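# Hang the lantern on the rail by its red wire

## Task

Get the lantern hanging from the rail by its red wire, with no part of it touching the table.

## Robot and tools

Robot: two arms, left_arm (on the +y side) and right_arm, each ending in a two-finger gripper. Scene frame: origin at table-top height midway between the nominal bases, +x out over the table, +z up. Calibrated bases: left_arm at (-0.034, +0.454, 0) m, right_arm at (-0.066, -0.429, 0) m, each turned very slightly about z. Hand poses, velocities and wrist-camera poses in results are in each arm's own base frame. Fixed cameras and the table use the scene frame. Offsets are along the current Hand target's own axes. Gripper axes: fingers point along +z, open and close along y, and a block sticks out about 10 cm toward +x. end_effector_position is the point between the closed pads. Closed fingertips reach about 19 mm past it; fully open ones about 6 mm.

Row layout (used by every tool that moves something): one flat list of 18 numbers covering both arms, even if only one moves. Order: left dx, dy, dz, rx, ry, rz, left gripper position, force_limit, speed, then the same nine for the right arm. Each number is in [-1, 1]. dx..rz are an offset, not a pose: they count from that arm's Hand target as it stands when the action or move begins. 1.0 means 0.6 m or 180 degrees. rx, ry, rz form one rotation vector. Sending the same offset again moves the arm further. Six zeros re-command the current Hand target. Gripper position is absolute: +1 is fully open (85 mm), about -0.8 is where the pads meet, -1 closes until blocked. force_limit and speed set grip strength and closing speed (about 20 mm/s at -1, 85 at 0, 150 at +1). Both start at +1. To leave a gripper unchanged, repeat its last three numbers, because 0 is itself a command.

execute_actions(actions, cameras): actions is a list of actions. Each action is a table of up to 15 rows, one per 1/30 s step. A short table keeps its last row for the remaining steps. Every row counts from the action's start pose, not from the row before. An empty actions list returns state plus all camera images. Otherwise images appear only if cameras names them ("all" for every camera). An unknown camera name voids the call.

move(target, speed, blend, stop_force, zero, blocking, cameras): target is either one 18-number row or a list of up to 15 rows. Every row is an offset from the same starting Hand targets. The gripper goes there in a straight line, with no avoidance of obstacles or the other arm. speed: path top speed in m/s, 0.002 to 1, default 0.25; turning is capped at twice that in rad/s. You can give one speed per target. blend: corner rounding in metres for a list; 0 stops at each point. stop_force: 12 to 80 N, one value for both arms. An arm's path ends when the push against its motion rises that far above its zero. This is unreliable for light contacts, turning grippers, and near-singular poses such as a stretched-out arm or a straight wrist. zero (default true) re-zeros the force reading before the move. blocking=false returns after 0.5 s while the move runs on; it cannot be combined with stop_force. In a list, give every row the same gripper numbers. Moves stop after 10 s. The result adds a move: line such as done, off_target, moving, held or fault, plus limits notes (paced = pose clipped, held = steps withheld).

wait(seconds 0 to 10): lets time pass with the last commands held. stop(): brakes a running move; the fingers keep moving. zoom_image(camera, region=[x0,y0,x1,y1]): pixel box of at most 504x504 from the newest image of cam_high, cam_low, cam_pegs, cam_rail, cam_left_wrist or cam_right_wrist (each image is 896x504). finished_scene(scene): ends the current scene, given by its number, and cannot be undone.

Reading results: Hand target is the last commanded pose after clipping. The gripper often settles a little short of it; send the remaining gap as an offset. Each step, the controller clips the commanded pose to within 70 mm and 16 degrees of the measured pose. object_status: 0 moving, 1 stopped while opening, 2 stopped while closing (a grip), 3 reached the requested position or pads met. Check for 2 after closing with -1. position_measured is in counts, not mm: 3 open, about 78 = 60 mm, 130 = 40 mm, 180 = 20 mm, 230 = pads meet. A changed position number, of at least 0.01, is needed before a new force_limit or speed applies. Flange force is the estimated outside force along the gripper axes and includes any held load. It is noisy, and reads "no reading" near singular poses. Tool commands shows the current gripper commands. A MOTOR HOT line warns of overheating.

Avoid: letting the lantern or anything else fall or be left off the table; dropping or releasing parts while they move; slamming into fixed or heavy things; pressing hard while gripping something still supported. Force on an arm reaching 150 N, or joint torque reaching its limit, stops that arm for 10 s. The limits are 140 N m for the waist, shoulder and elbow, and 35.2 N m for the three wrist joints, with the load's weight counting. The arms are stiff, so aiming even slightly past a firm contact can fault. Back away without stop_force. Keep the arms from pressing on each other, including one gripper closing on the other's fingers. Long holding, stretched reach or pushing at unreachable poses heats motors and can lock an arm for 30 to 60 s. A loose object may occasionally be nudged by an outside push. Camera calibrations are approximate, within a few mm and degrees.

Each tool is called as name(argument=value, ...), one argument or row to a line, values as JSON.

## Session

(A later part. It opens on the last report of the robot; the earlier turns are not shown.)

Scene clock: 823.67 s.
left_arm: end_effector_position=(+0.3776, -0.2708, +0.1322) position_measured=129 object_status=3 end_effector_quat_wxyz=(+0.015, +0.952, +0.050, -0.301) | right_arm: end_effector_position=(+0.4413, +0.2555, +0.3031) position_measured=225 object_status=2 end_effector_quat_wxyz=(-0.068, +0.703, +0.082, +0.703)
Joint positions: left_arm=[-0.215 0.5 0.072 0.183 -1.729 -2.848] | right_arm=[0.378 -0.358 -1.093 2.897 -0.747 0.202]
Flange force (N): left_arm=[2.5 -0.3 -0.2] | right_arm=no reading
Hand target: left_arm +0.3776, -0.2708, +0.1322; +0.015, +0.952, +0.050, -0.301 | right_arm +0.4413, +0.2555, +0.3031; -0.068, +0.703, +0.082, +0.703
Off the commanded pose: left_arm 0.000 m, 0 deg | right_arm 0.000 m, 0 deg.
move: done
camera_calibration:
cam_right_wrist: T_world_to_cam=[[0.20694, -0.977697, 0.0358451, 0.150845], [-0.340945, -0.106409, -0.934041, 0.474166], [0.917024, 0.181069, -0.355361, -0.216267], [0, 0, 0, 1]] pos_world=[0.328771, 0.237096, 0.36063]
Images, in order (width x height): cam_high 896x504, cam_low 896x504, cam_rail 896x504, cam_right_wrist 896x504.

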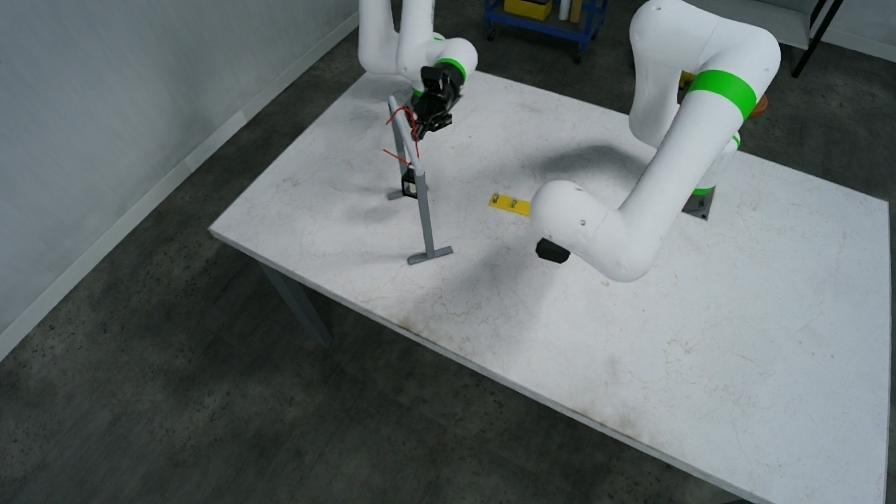

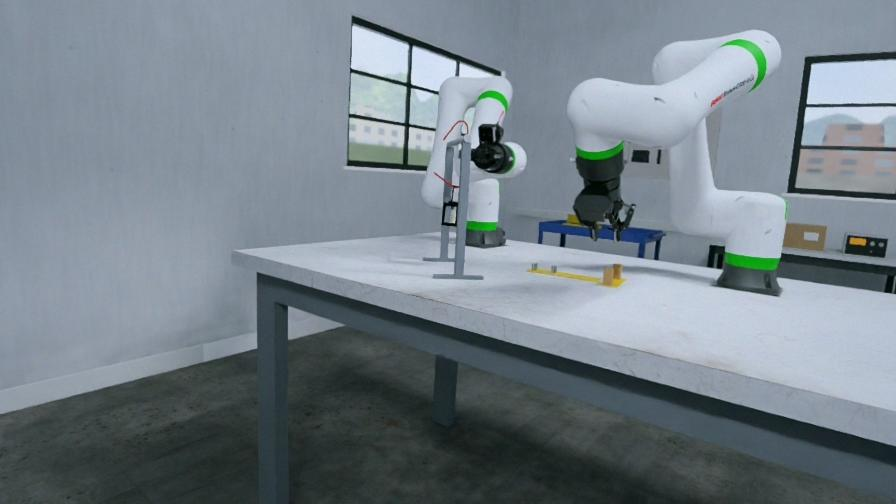

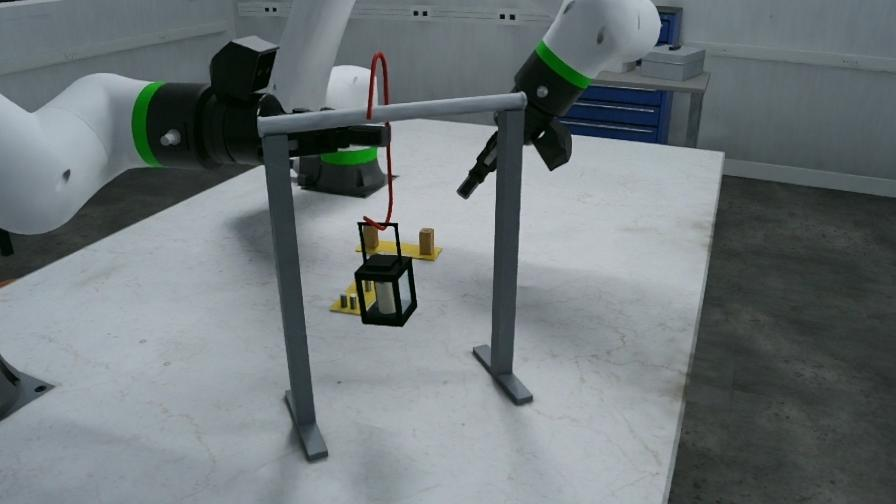

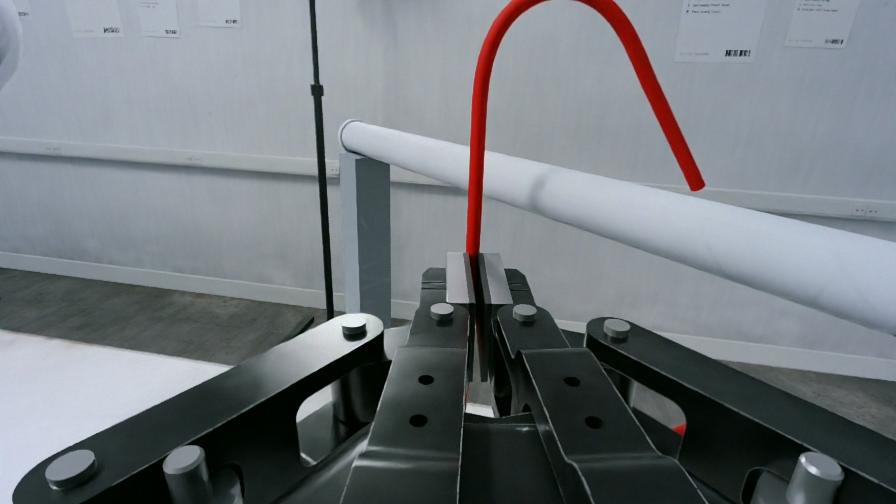

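move(
  target=[
    [0,0,0,0,0,0,0,0,-0.8,-0.008,0.0131,0.0103,0,0,0,-1,0,-0.8],
    [0,0,0,0,0,0,0,0,-0.8,-0.027,0.0131,0.0103,0,0,0,-1,0,-0.8],
  ],
  speed=0.02,
  cameras=["cam_rail","cam_low","cam_high","cam_right_wrist"],
)

zoom_image(
  camera="cam_low",
  region=[400, 70, 540, 230],
)

zoom_image(
  camera="cam_high",
  region=[350, 60, 470, 220],
)

Scene clock: 829.93 s.
left_arm: end_effector_position=(+0.3776, -0.2708, +0.1322) position_measured=129 object_status=3 end_effector_quat_wxyz=(+0.015, +0.952, +0.050, -0.301) | right_arm: end_effector_position=(+0.4490, +0.2488, +0.2870) position_measured=225 object_status=2 end_effector_quat_wxyz=(-0.068, +0.703, +0.082, +0.703)
Joint positions: left_arm=[-0.215 0.5 0.072 0.183 -1.729 -2.848] | right_arm=[0.32 -0.315 -1.091 2.988 -0.779 0.13]
Flange force (N): left_arm=[2.4 0.2 -0.5] | right_arm=no reading
Hand target: left_arm +0.3776, -0.2708, +0.1322; +0.015, +0.952, +0.050, -0.301 | right_arm +0.4490, +0.2488, +0.2870; -0.068, +0.703, +0.082, +0.703
Off the commanded pose: left_arm 0.000 m, 0 deg | right_arm 0.000 m, 0 deg.
move: done
camera_calibration:
cam_right_wrist: T_world_to_cam=[[0.20694, -0.977697, 0.0358451, 0.143278], [-0.340945, -0.106409, -0.934041, 0.46104], [0.917024, 0.181069, -0.355361, -0.227837], [0, 0, 0, 1]] pos_world=[0.336471, 0.230396, 0.34453]
Images, in order (width x height): cam_high 896x504, cam_low 896x504, cam_rail 896x504, cam_right_wrist 896x504.

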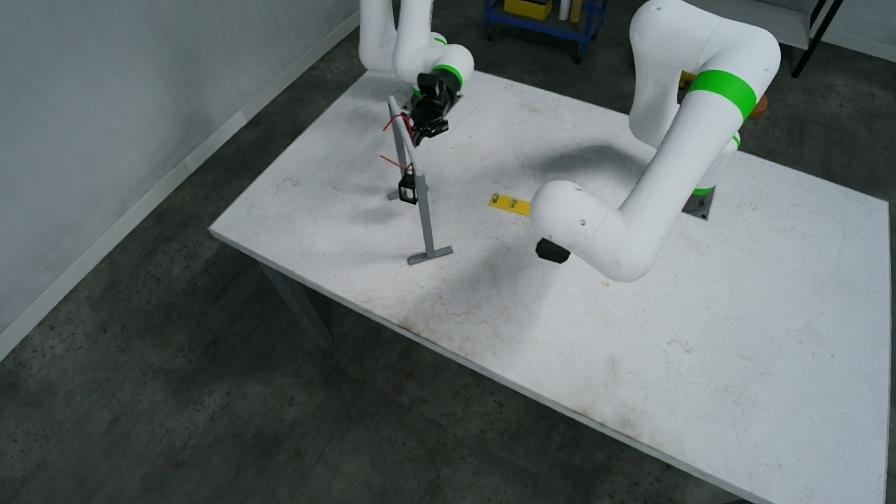

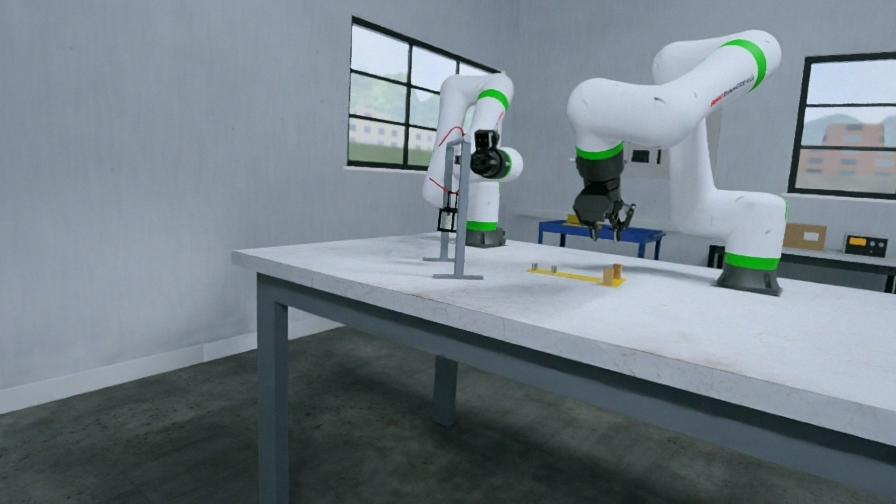

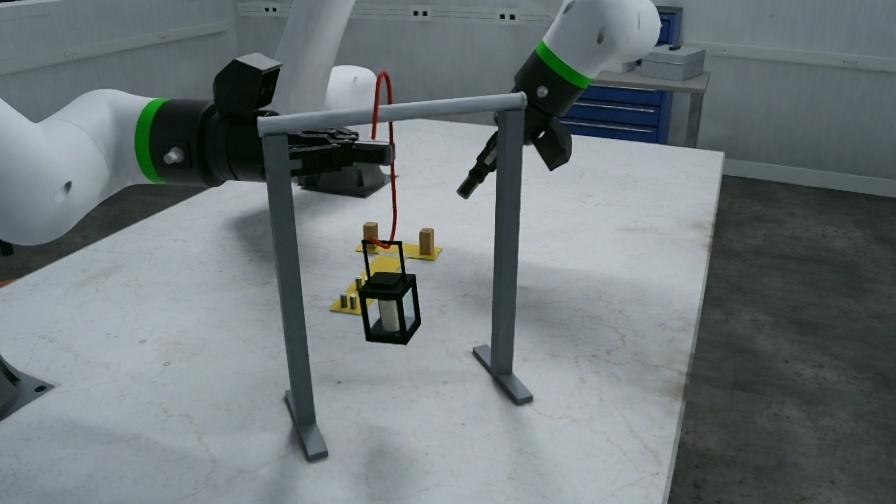

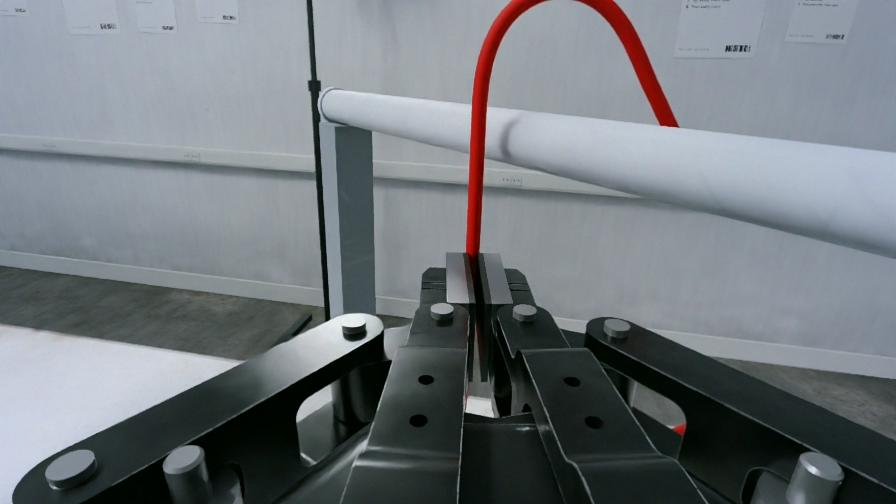

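Scaled by 3.150.

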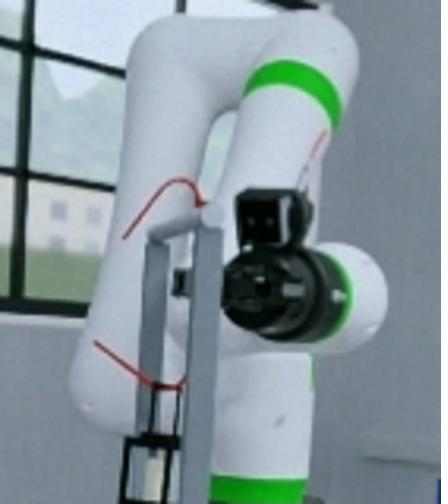

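Scaled by 3.150.

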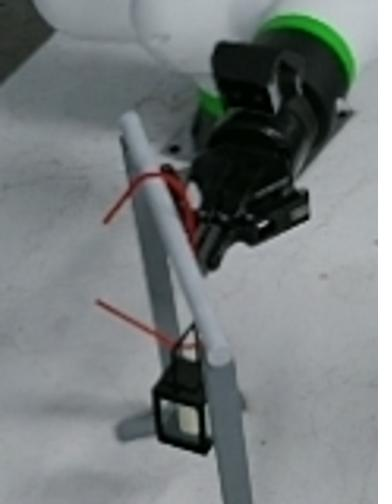

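move(
  target=[0,0,0,0,0,0,0,0,-0.8,-0.0117,0,0,0,0,0,-1,0,-0.8],
  speed=0.015,
  cameras=["cam_rail","cam_low","cam_high","cam_right_wrist"],
)

zoom_image(
  camera="cam_right_wrist",
  region=[400, 0, 800, 280],
)

zoom_image(
  camera="cam_rail",
  region=[300, 40, 480, 200],
)

zoom_image(
  camera="cam_low",
  region=[420, 110, 500, 190],
)

Scene clock: 835.03 s.
left_arm: end_effector_position=(+0.3776, -0.2708, +0.1322) position_measured=129 object_status=3 end_effector_quat_wxyz=(+0.015, +0.952, +0.050, -0.301) | right_arm: end_effector_position=(+0.4490, +0.2486, +0.2800) position_measured=225 object_status=2 end_effector_quat_wxyz=(-0.068, +0.703, +0.082, +0.703)
Joint positions: left_arm=[-0.215 0.5 0.072 0.183 -1.729 -2.848] | right_arm=[0.319 -0.292 -1.097 2.994 -0.807 0.123]
Flange force (N): left_arm=[2.1 -0.3 0.3] | right_arm=no reading
Hand target: left_arm +0.3776, -0.2708, +0.1322; +0.015, +0.952, +0.050, -0.301 | right_arm +0.4490, +0.2486, +0.2800; -0.068, +0.703, +0.082, +0.703
Off the commanded pose: left_arm 0.000 m, 0 deg | right_arm 0.000 m, 0 deg.
move: done
camera_calibration:
cam_right_wrist: T_world_to_cam=[[0.206974, -0.977686, 0.0359363, 0.143289], [-0.340925, -0.106505, -0.934038, 0.454495], [0.917023, 0.18107, -0.355361, -0.230288], [0, 0, 0, 1]] pos_world=[0.336471, 0.230196, 0.337531]
Images, in order (width x height): cam_high 896x504, cam_low 896x504, cam_rail 896x504, cam_right_wrist 896x504.

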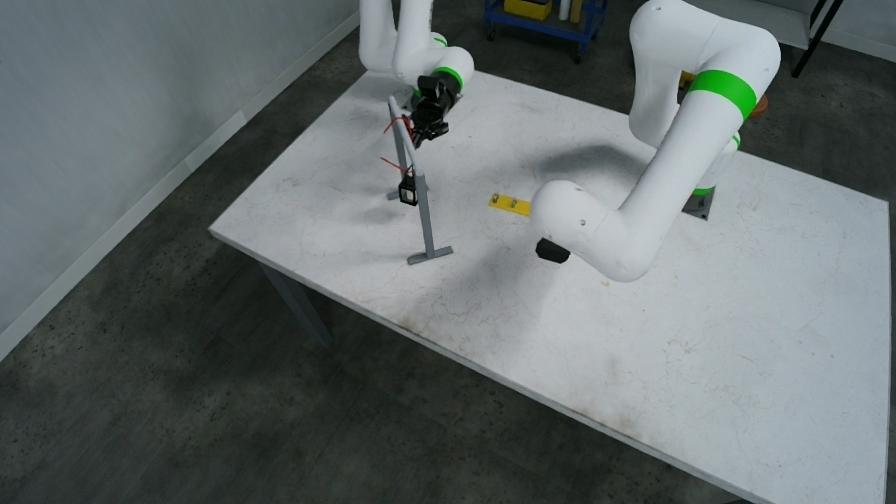

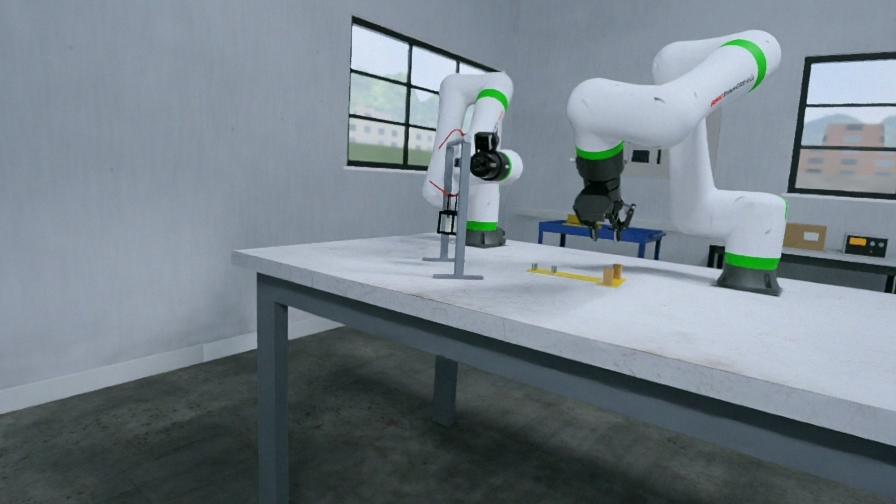

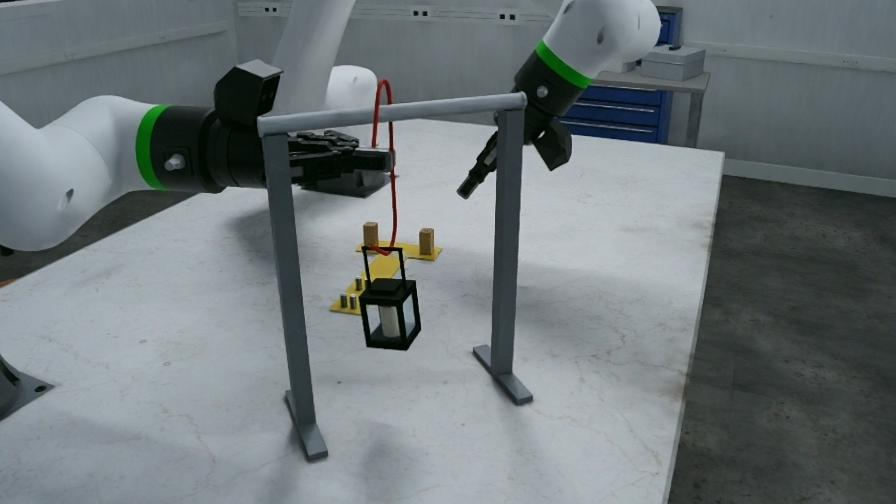

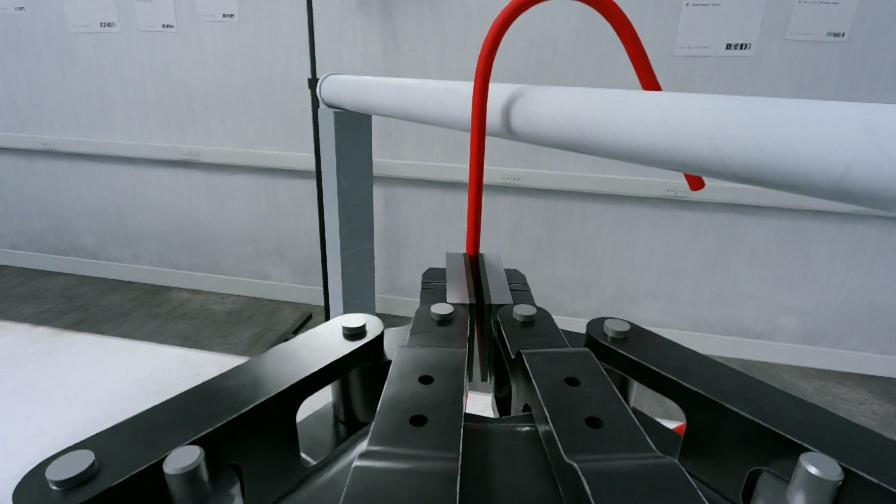

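Scaled by 1.260.

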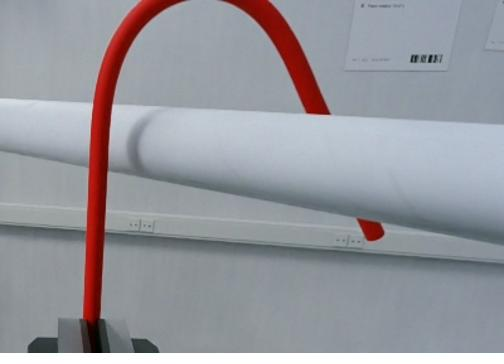

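Scaled by 2.800.

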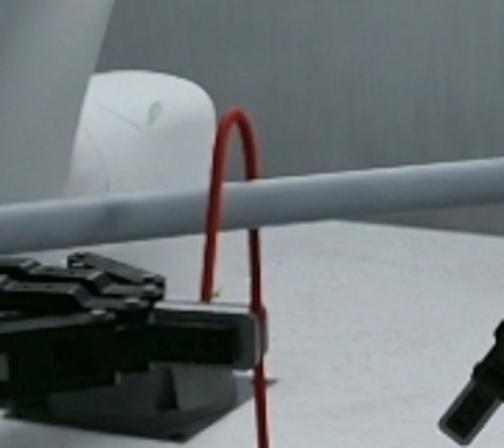

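Scaled by 6.300.

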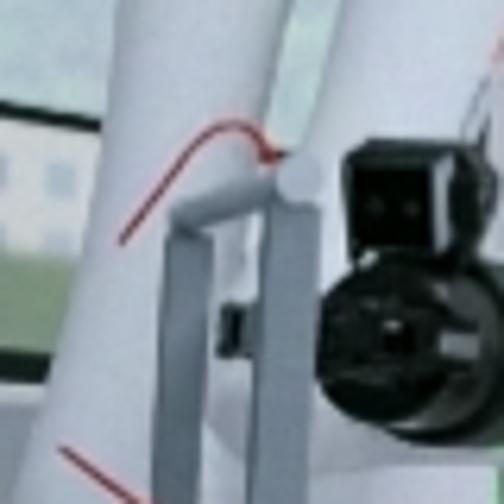

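move(
  target=[0,0,0,0,0,0,0,0,-0.8,-0.015,0,0,0,0,0,-1,0,-0.8],
  speed=0.015,
  cameras=["cam_rail","cam_right_wrist"],
)

zoom_image(
  camera="cam_right_wrist",
  region=[400, 0, 800, 280],
)

zoom_image(
  camera="cam_rail",
  region=[300, 40, 480, 200],
)

Scene clock: 840.30 s.
left_arm: end_effector_position=(+0.3776, -0.2708, +0.1322) position_measured=129 object_status=3 end_effector_quat_wxyz=(+0.015, +0.952, +0.050, -0.301) | right_arm: end_effector_position=(+0.4490, +0.2484, +0.2710) position_measured=225 object_status=2 end_effector_quat_wxyz=(-0.068, +0.703, +0.082, +0.703)
Joint positions: left_arm=[-0.215 0.5 0.072 0.183 -1.729 -2.848] | right_arm=[0.317 -0.261 -1.105 3.002 -0.846 0.114]
Flange force (N): left_arm=[2.0 -0.1 -0.1] | right_arm=no reading
Hand target: left_arm +0.3776, -0.2708, +0.1322; +0.015, +0.952, +0.050, -0.301 | right_arm +0.4490, +0.2484, +0.2710; -0.068, +0.703, +0.082, +0.703
Off the commanded pose: left_arm 0.000 m, 0 deg | right_arm 0.000 m, 0 deg.
move: done
camera_calibration:
cam_right_wrist: T_world_to_cam=[[0.206974, -0.977686, 0.0359363, 0.143417], [-0.340925, -0.106505, -0.934038, 0.446067], [0.917023, 0.18107, -0.355361, -0.23345], [0, 0, 0, 1]] pos_world=[0.336471, 0.229996, 0.328531]
Images, in order (width x height): cam_rail 896x504, cam_right_wrist 896x504.

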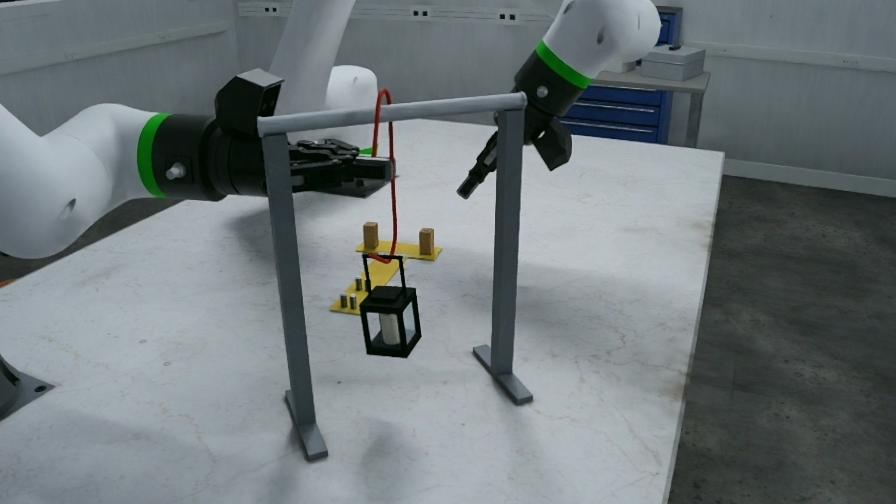

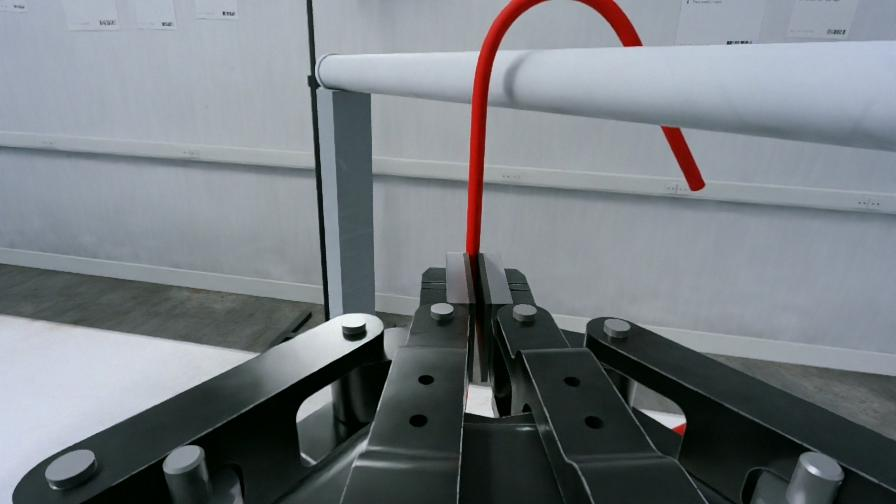

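Scaled by 1.260.

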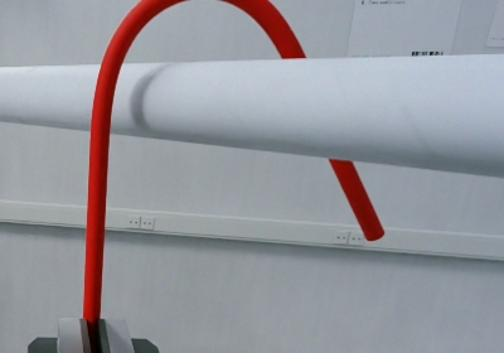

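Scaled by 2.800.

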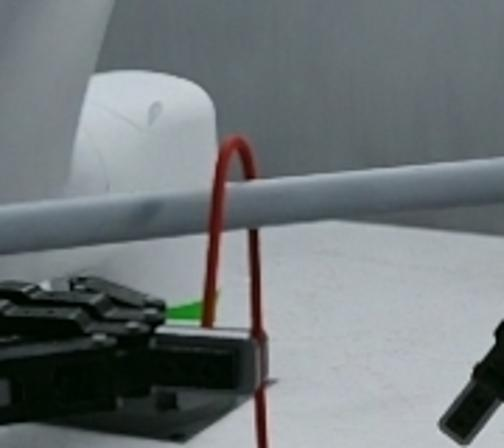

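move(
  target=[0,0,0,0,0,0,0,0,-0.8,-0.0133,0,0,0,0,0,-1,0,-0.8],
  speed=0.015,
  cameras=["cam_rail","cam_right_wrist"],
)

zoom_image(
  camera="cam_right_wrist",
  region=[400, 0, 800, 280],
)

zoom_image(
  camera="cam_rail",
  region=[300, 40, 480, 200],
)

Scene clock: 844.77 s.
left_arm: end_effector_position=(+0.3776, -0.2708, +0.1322) position_measured=129 object_status=3 end_effector_quat_wxyz=(+0.015, +0.952, +0.050, -0.301) | right_arm: end_effector_position=(+0.4490, +0.2483, +0.2630) position_measured=225 object_status=2 end_effector_quat_wxyz=(-0.068, +0.703, +0.082, +0.703)
Joint positions: left_arm=[-0.215 0.5 0.072 0.183 -1.729 -2.848] | right_arm=[0.316 -0.233 -1.112 3.008 -0.88 0.106]
Flange force (N): left_arm=[2.1 -0.2 -0.5] | right_arm=no reading
Hand target: left_arm +0.3776, -0.2708, +0.1322; +0.015, +0.952, +0.050, -0.301 | right_arm +0.4490, +0.2483, +0.2630; -0.068, +0.703, +0.082, +0.703
Off the commanded pose: left_arm 0.000 m, 0 deg | right_arm 0.000 m, 0 deg.
move: done
camera_calibration:
cam_right_wrist: T_world_to_cam=[[0.206974, -0.977686, 0.0359363, 0.143607], [-0.340925, -0.106505, -0.934038, 0.438584], [0.917023, 0.18107, -0.355361, -0.236275], [0, 0, 0, 1]] pos_world=[0.336471, 0.229896, 0.320531]
Images, in order (width x height): cam_rail 896x504, cam_right_wrist 896x504.

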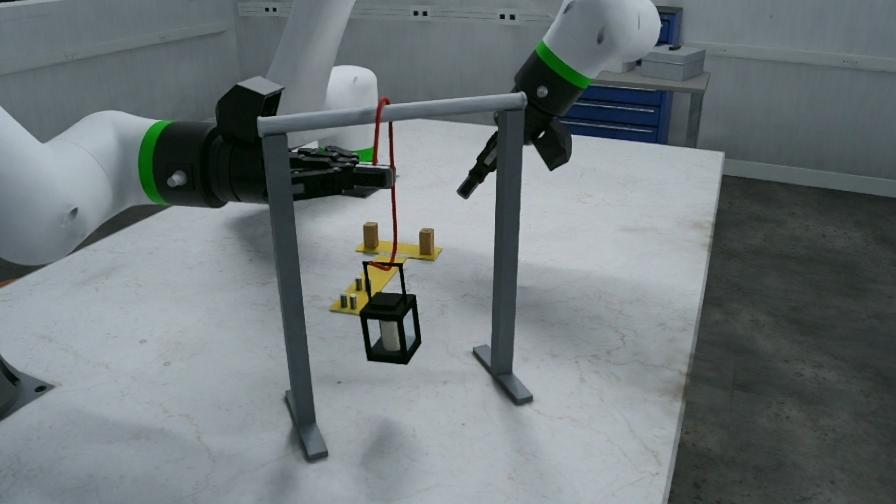

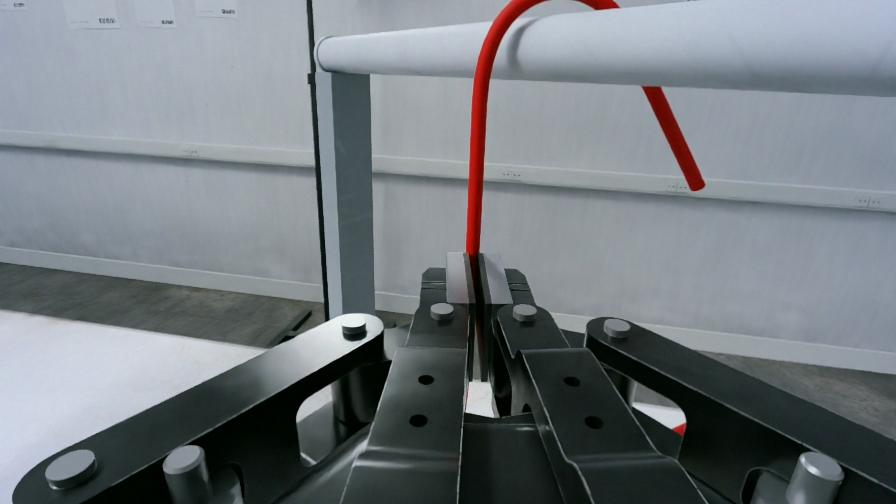

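Scaled by 1.260.

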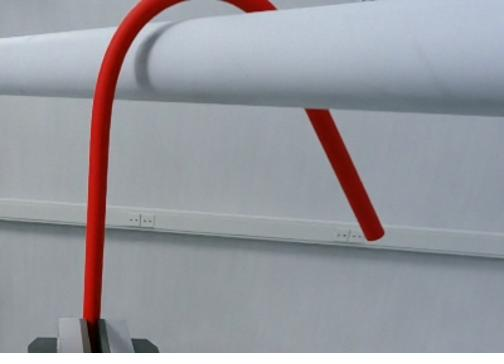

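Scaled by 2.800.

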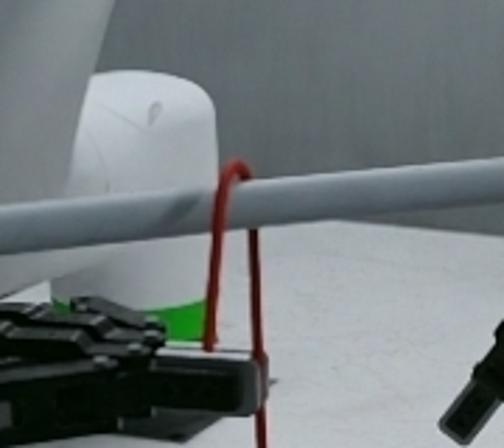

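move(
  target=[0,0,0,0,0,0,0,0,-0.8,-0.0075,0,0,0,0,0,-1,0,-0.8],
  speed=0.01,
  cameras=["cam_rail","cam_right_wrist"],
)

zoom_image(
  camera="cam_right_wrist",
  region=[400, 0, 800, 280],
)

zoom_image(
  camera="cam_rail",
  region=[300, 40, 480, 200],
)

Scene clock: 849.47 s.
left_arm: end_effector_position=(+0.3776, -0.2708, +0.1322) position_measured=129 object_status=3 end_effector_quat_wxyz=(+0.015, +0.952, +0.050, -0.301) | right_arm: end_effector_position=(+0.4491, +0.2482, +0.2586) position_measured=225 object_status=2 end_effector_quat_wxyz=(-0.068, +0.703, +0.082, +0.703)
Joint positions: left_arm=[-0.215 0.5 0.072 0.183 -1.729 -2.848] | right_arm=[0.315 -0.216 -1.115 3.011 -0.901 0.102]
Flange force (N): left_arm=[3.1 0.1 -0.3] | right_arm=no reading
Hand target: left_arm +0.3776, -0.2708, +0.1322; +0.015, +0.952, +0.050, -0.301 | right_arm +0.4491, +0.2482, +0.2585; -0.068, +0.703, +0.082, +0.703
Off the commanded pose: left_arm 0.000 m, 0 deg | right_arm 0.000 m, 0 deg.
move: done
camera_calibration:
cam_right_wrist: T_world_to_cam=[[0.206925, -0.977699, 0.0358732, 0.14371], [-0.340824, -0.106407, -0.934086, 0.434329], [0.917072, 0.181059, -0.355241, -0.237908], [0, 0, 0, 1]] pos_world=[0.336471, 0.229796, 0.316031]
Images, in order (width x height): cam_rail 896x504, cam_right_wrist 896x504.

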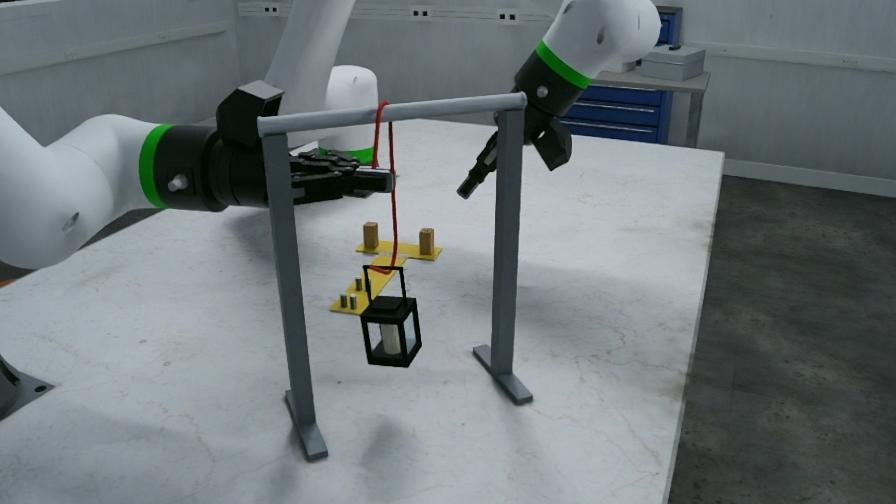

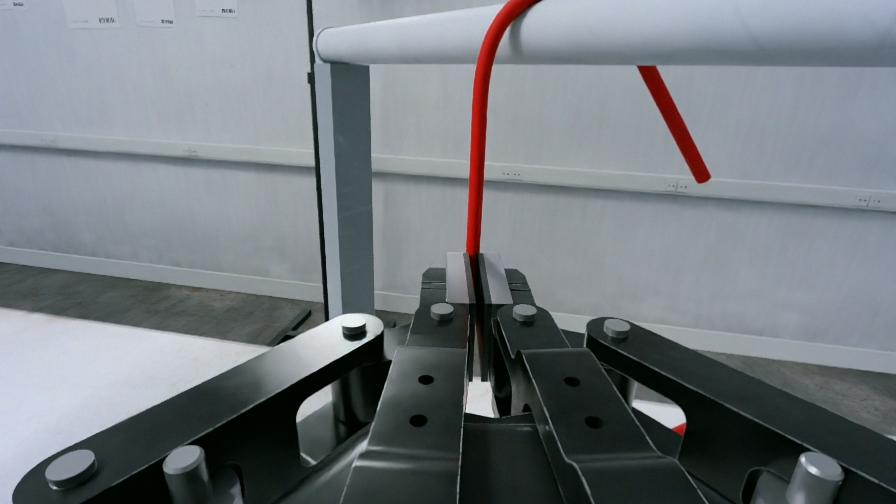

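Scaled by 1.260.

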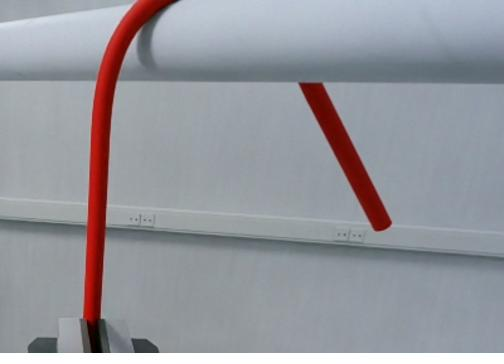

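Scaled by 2.800.

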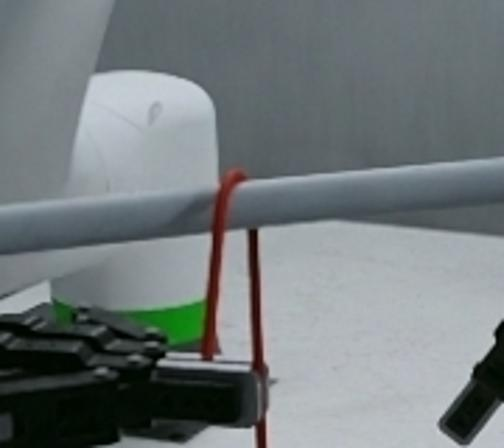

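move(
  target=[0,0,0,0,0,0,0,0,-0.8,0,0,0,0,0,0,-0.5,-0.5,-1],
  cameras=["cam_rail","cam_right_wrist","cam_low"],
)

zoom_image(
  camera="cam_rail",
  region=[300, 40, 480, 200],
)

Scene clock: 853.97 s.
left_arm: end_effector_position=(+0.3776, -0.2708, +0.1322) position_measured=129 object_status=3 end_effector_quat_wxyz=(+0.015, +0.952, +0.050, -0.301) | right_arm: end_effector_position=(+0.4490, +0.2482, +0.2585) position_measured=192 object_status=0 end_effector_quat_wxyz=(-0.068, +0.703, +0.082, +0.703)
Joint positions: left_arm=[-0.215 0.5 0.072 0.183 -1.729 -2.848] | right_arm=[0.315 -0.216 -1.115 3.011 -0.901 0.102]
Flange force (N): left_arm=[1.9 -0.4 0.0] | right_arm=no reading
Hand target: left_arm +0.3776, -0.2708, +0.1322; +0.015, +0.952, +0.050, -0.301 | right_arm +0.4491, +0.2482, +0.2585; -0.068, +0.703, +0.082, +0.703
Off the commanded pose: left_arm 0.000 m, 0 deg | right_arm 0.000 m, 0 deg.
move: done
camera_calibration:
cam_right_wrist: T_world_to_cam=[[0.206971, -0.977687, 0.0359192, 0.143677], [-0.341014, -0.106505, -0.934005, 0.43439], [0.916991, 0.181063, -0.355449, -0.237815], [0, 0, 0, 1]] pos_world=[0.336471, 0.229796, 0.316031]
Images, in order (width x height): cam_low 896x504, cam_rail 896x504, cam_right_wrist 896x504.

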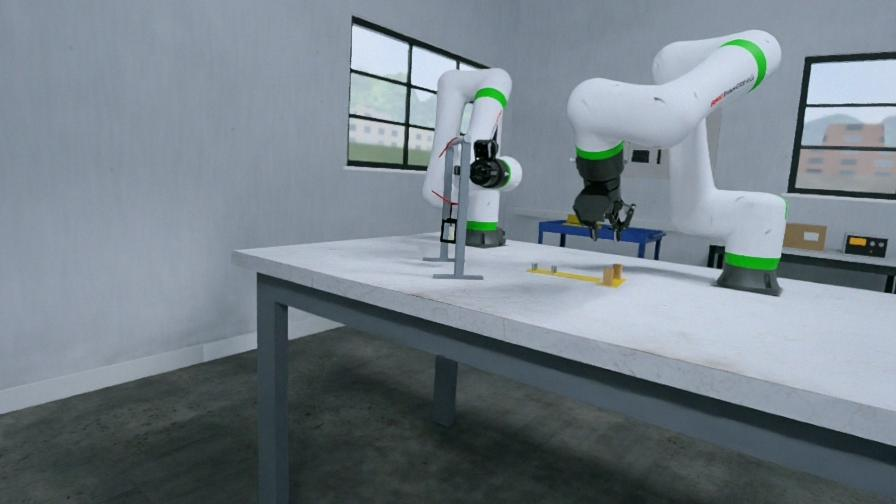

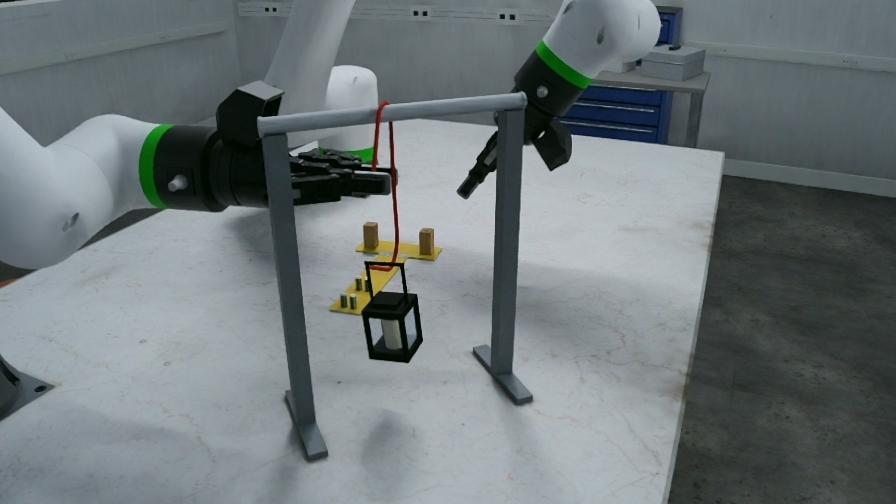

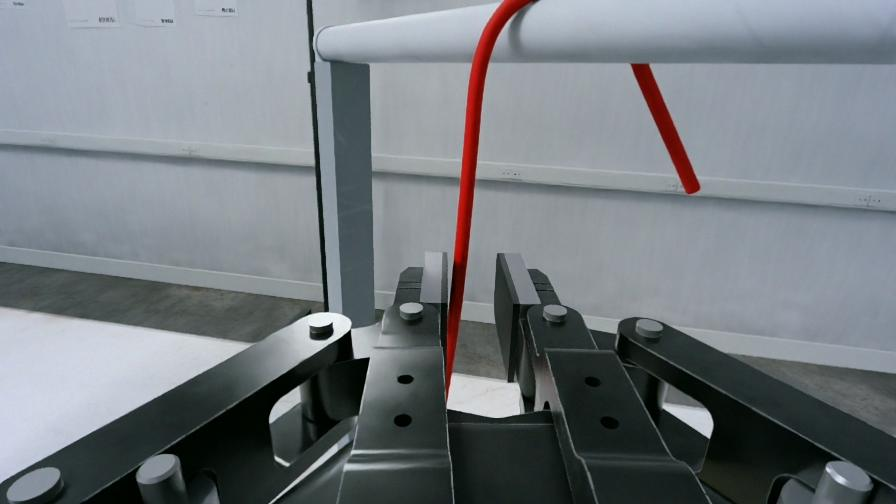

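Scaled by 2.800.

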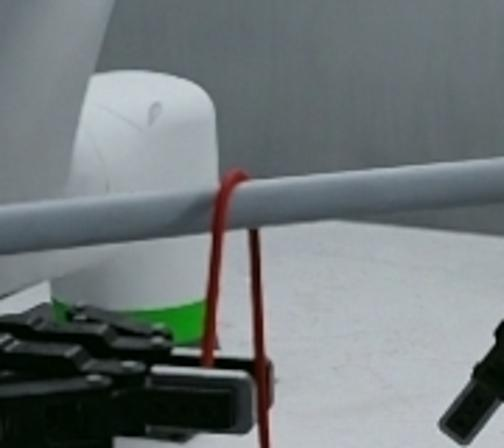

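move(
  target=[
    [0,0,0,0,0,0,0,0,-0.8,0,0,0,0,0,0,0.1,-0.5,-1],
    [0,0,0,0,0,0,0,0,-0.8,0,0,-0.1167,0,0,0,0.1,-0.5,-1],
  ],
  speed=0.05,
  cameras=["cam_rail","cam_right_wrist","cam_low"],
)

zoom_image(
  camera="cam_rail",
  region=[280, 60, 520, 400],
)

Scene clock: 861.43 s.
left_arm: end_effector_position=(+0.3776, -0.2708, +0.1322) position_measured=129 object_status=3 end_effector_quat_wxyz=(+0.015, +0.952, +0.050, -0.301) | right_arm: end_effector_position=(+0.3813, +0.2328, +0.2593) position_measured=117 object_status=3 end_effector_quat_wxyz=(-0.090, +0.713, +0.107, +0.687)
Joint positions: left_arm=[-0.215 0.5 0.072 0.183 -1.729 -2.848] | right_arm=[0.196 -0.659 -1.19 3.317 -0.498 -0.132]
Flange force (N): left_arm=[2.8 0.3 -0.5] | right_arm=no reading
Hand target: left_arm +0.3776, -0.2708, +0.1322; +0.015, +0.952, +0.050, -0.301 | right_arm +0.3806, +0.2334, +0.2587; -0.068, +0.703, +0.082, +0.703
Off the commanded pose: left_arm 0.000 m, 0 deg | right_arm 0.001 m, 4 deg.
joint sent to its limit (right arm) — joint 3 (elbow), lower limit, where the elbow is as bent as it goes; joint 4 (forearm roll), upper limit. The joint targets are off in orientation, not in position.
move: off_target (right_arm)
camera_calibration:
cam_right_wrist: T_world_to_cam=[[0.273384, -0.961283, 0.0345839, 0.113801], [-0.366416, -0.137315, -0.920263, 0.423672], [0.889382, 0.238913, -0.389769, -0.166644], [0, 0, 0, 1]] pos_world=[0.272339, 0.207385, 0.321002]
Images, in order (width x height): cam_low 896x504, cam_rail 896x504, cam_right_wrist 896x504.

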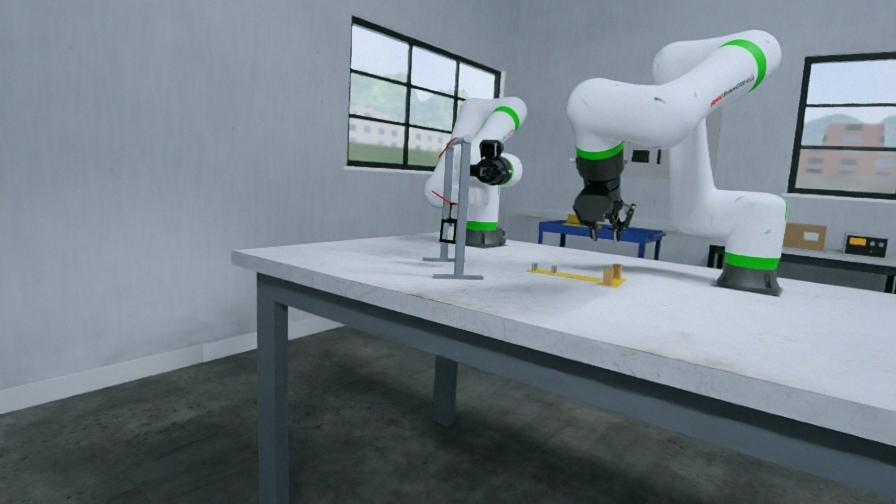

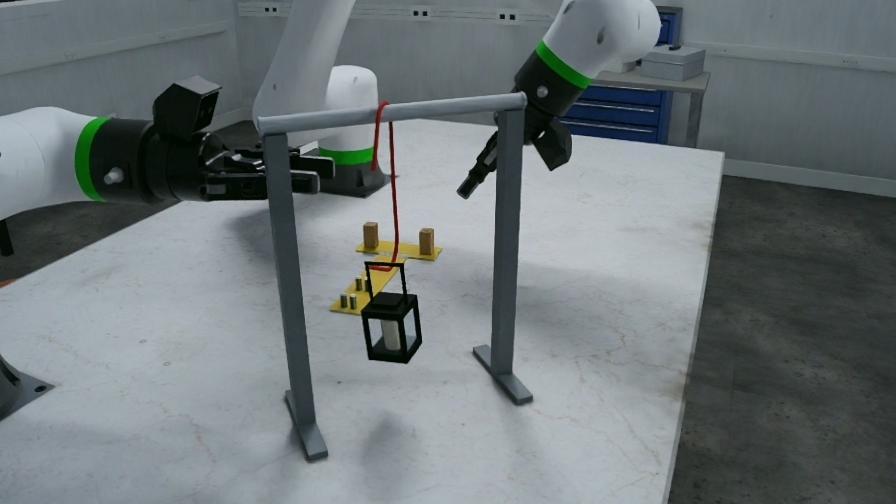

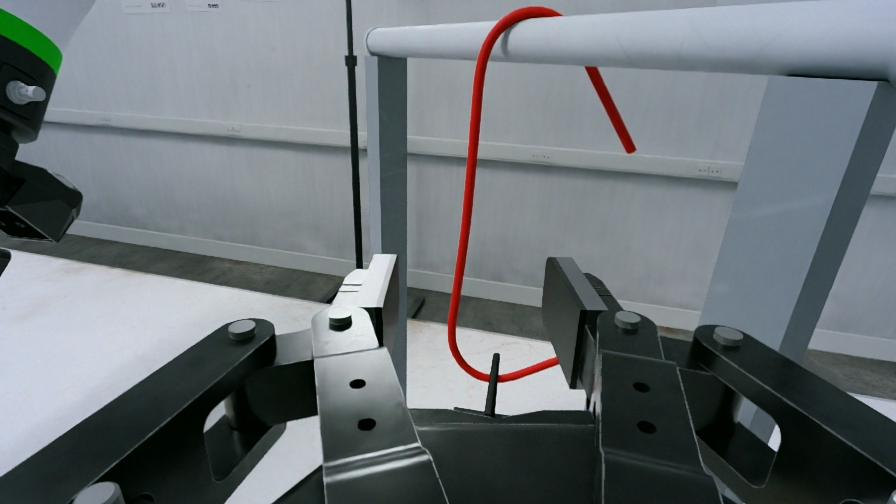

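Scaled by 1.482.

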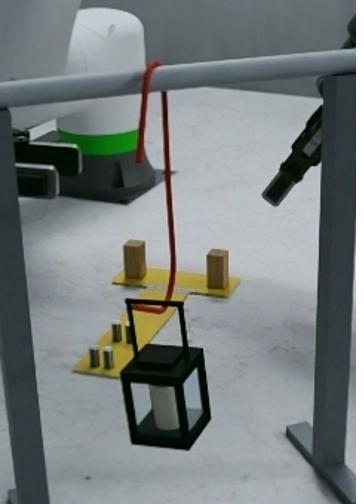

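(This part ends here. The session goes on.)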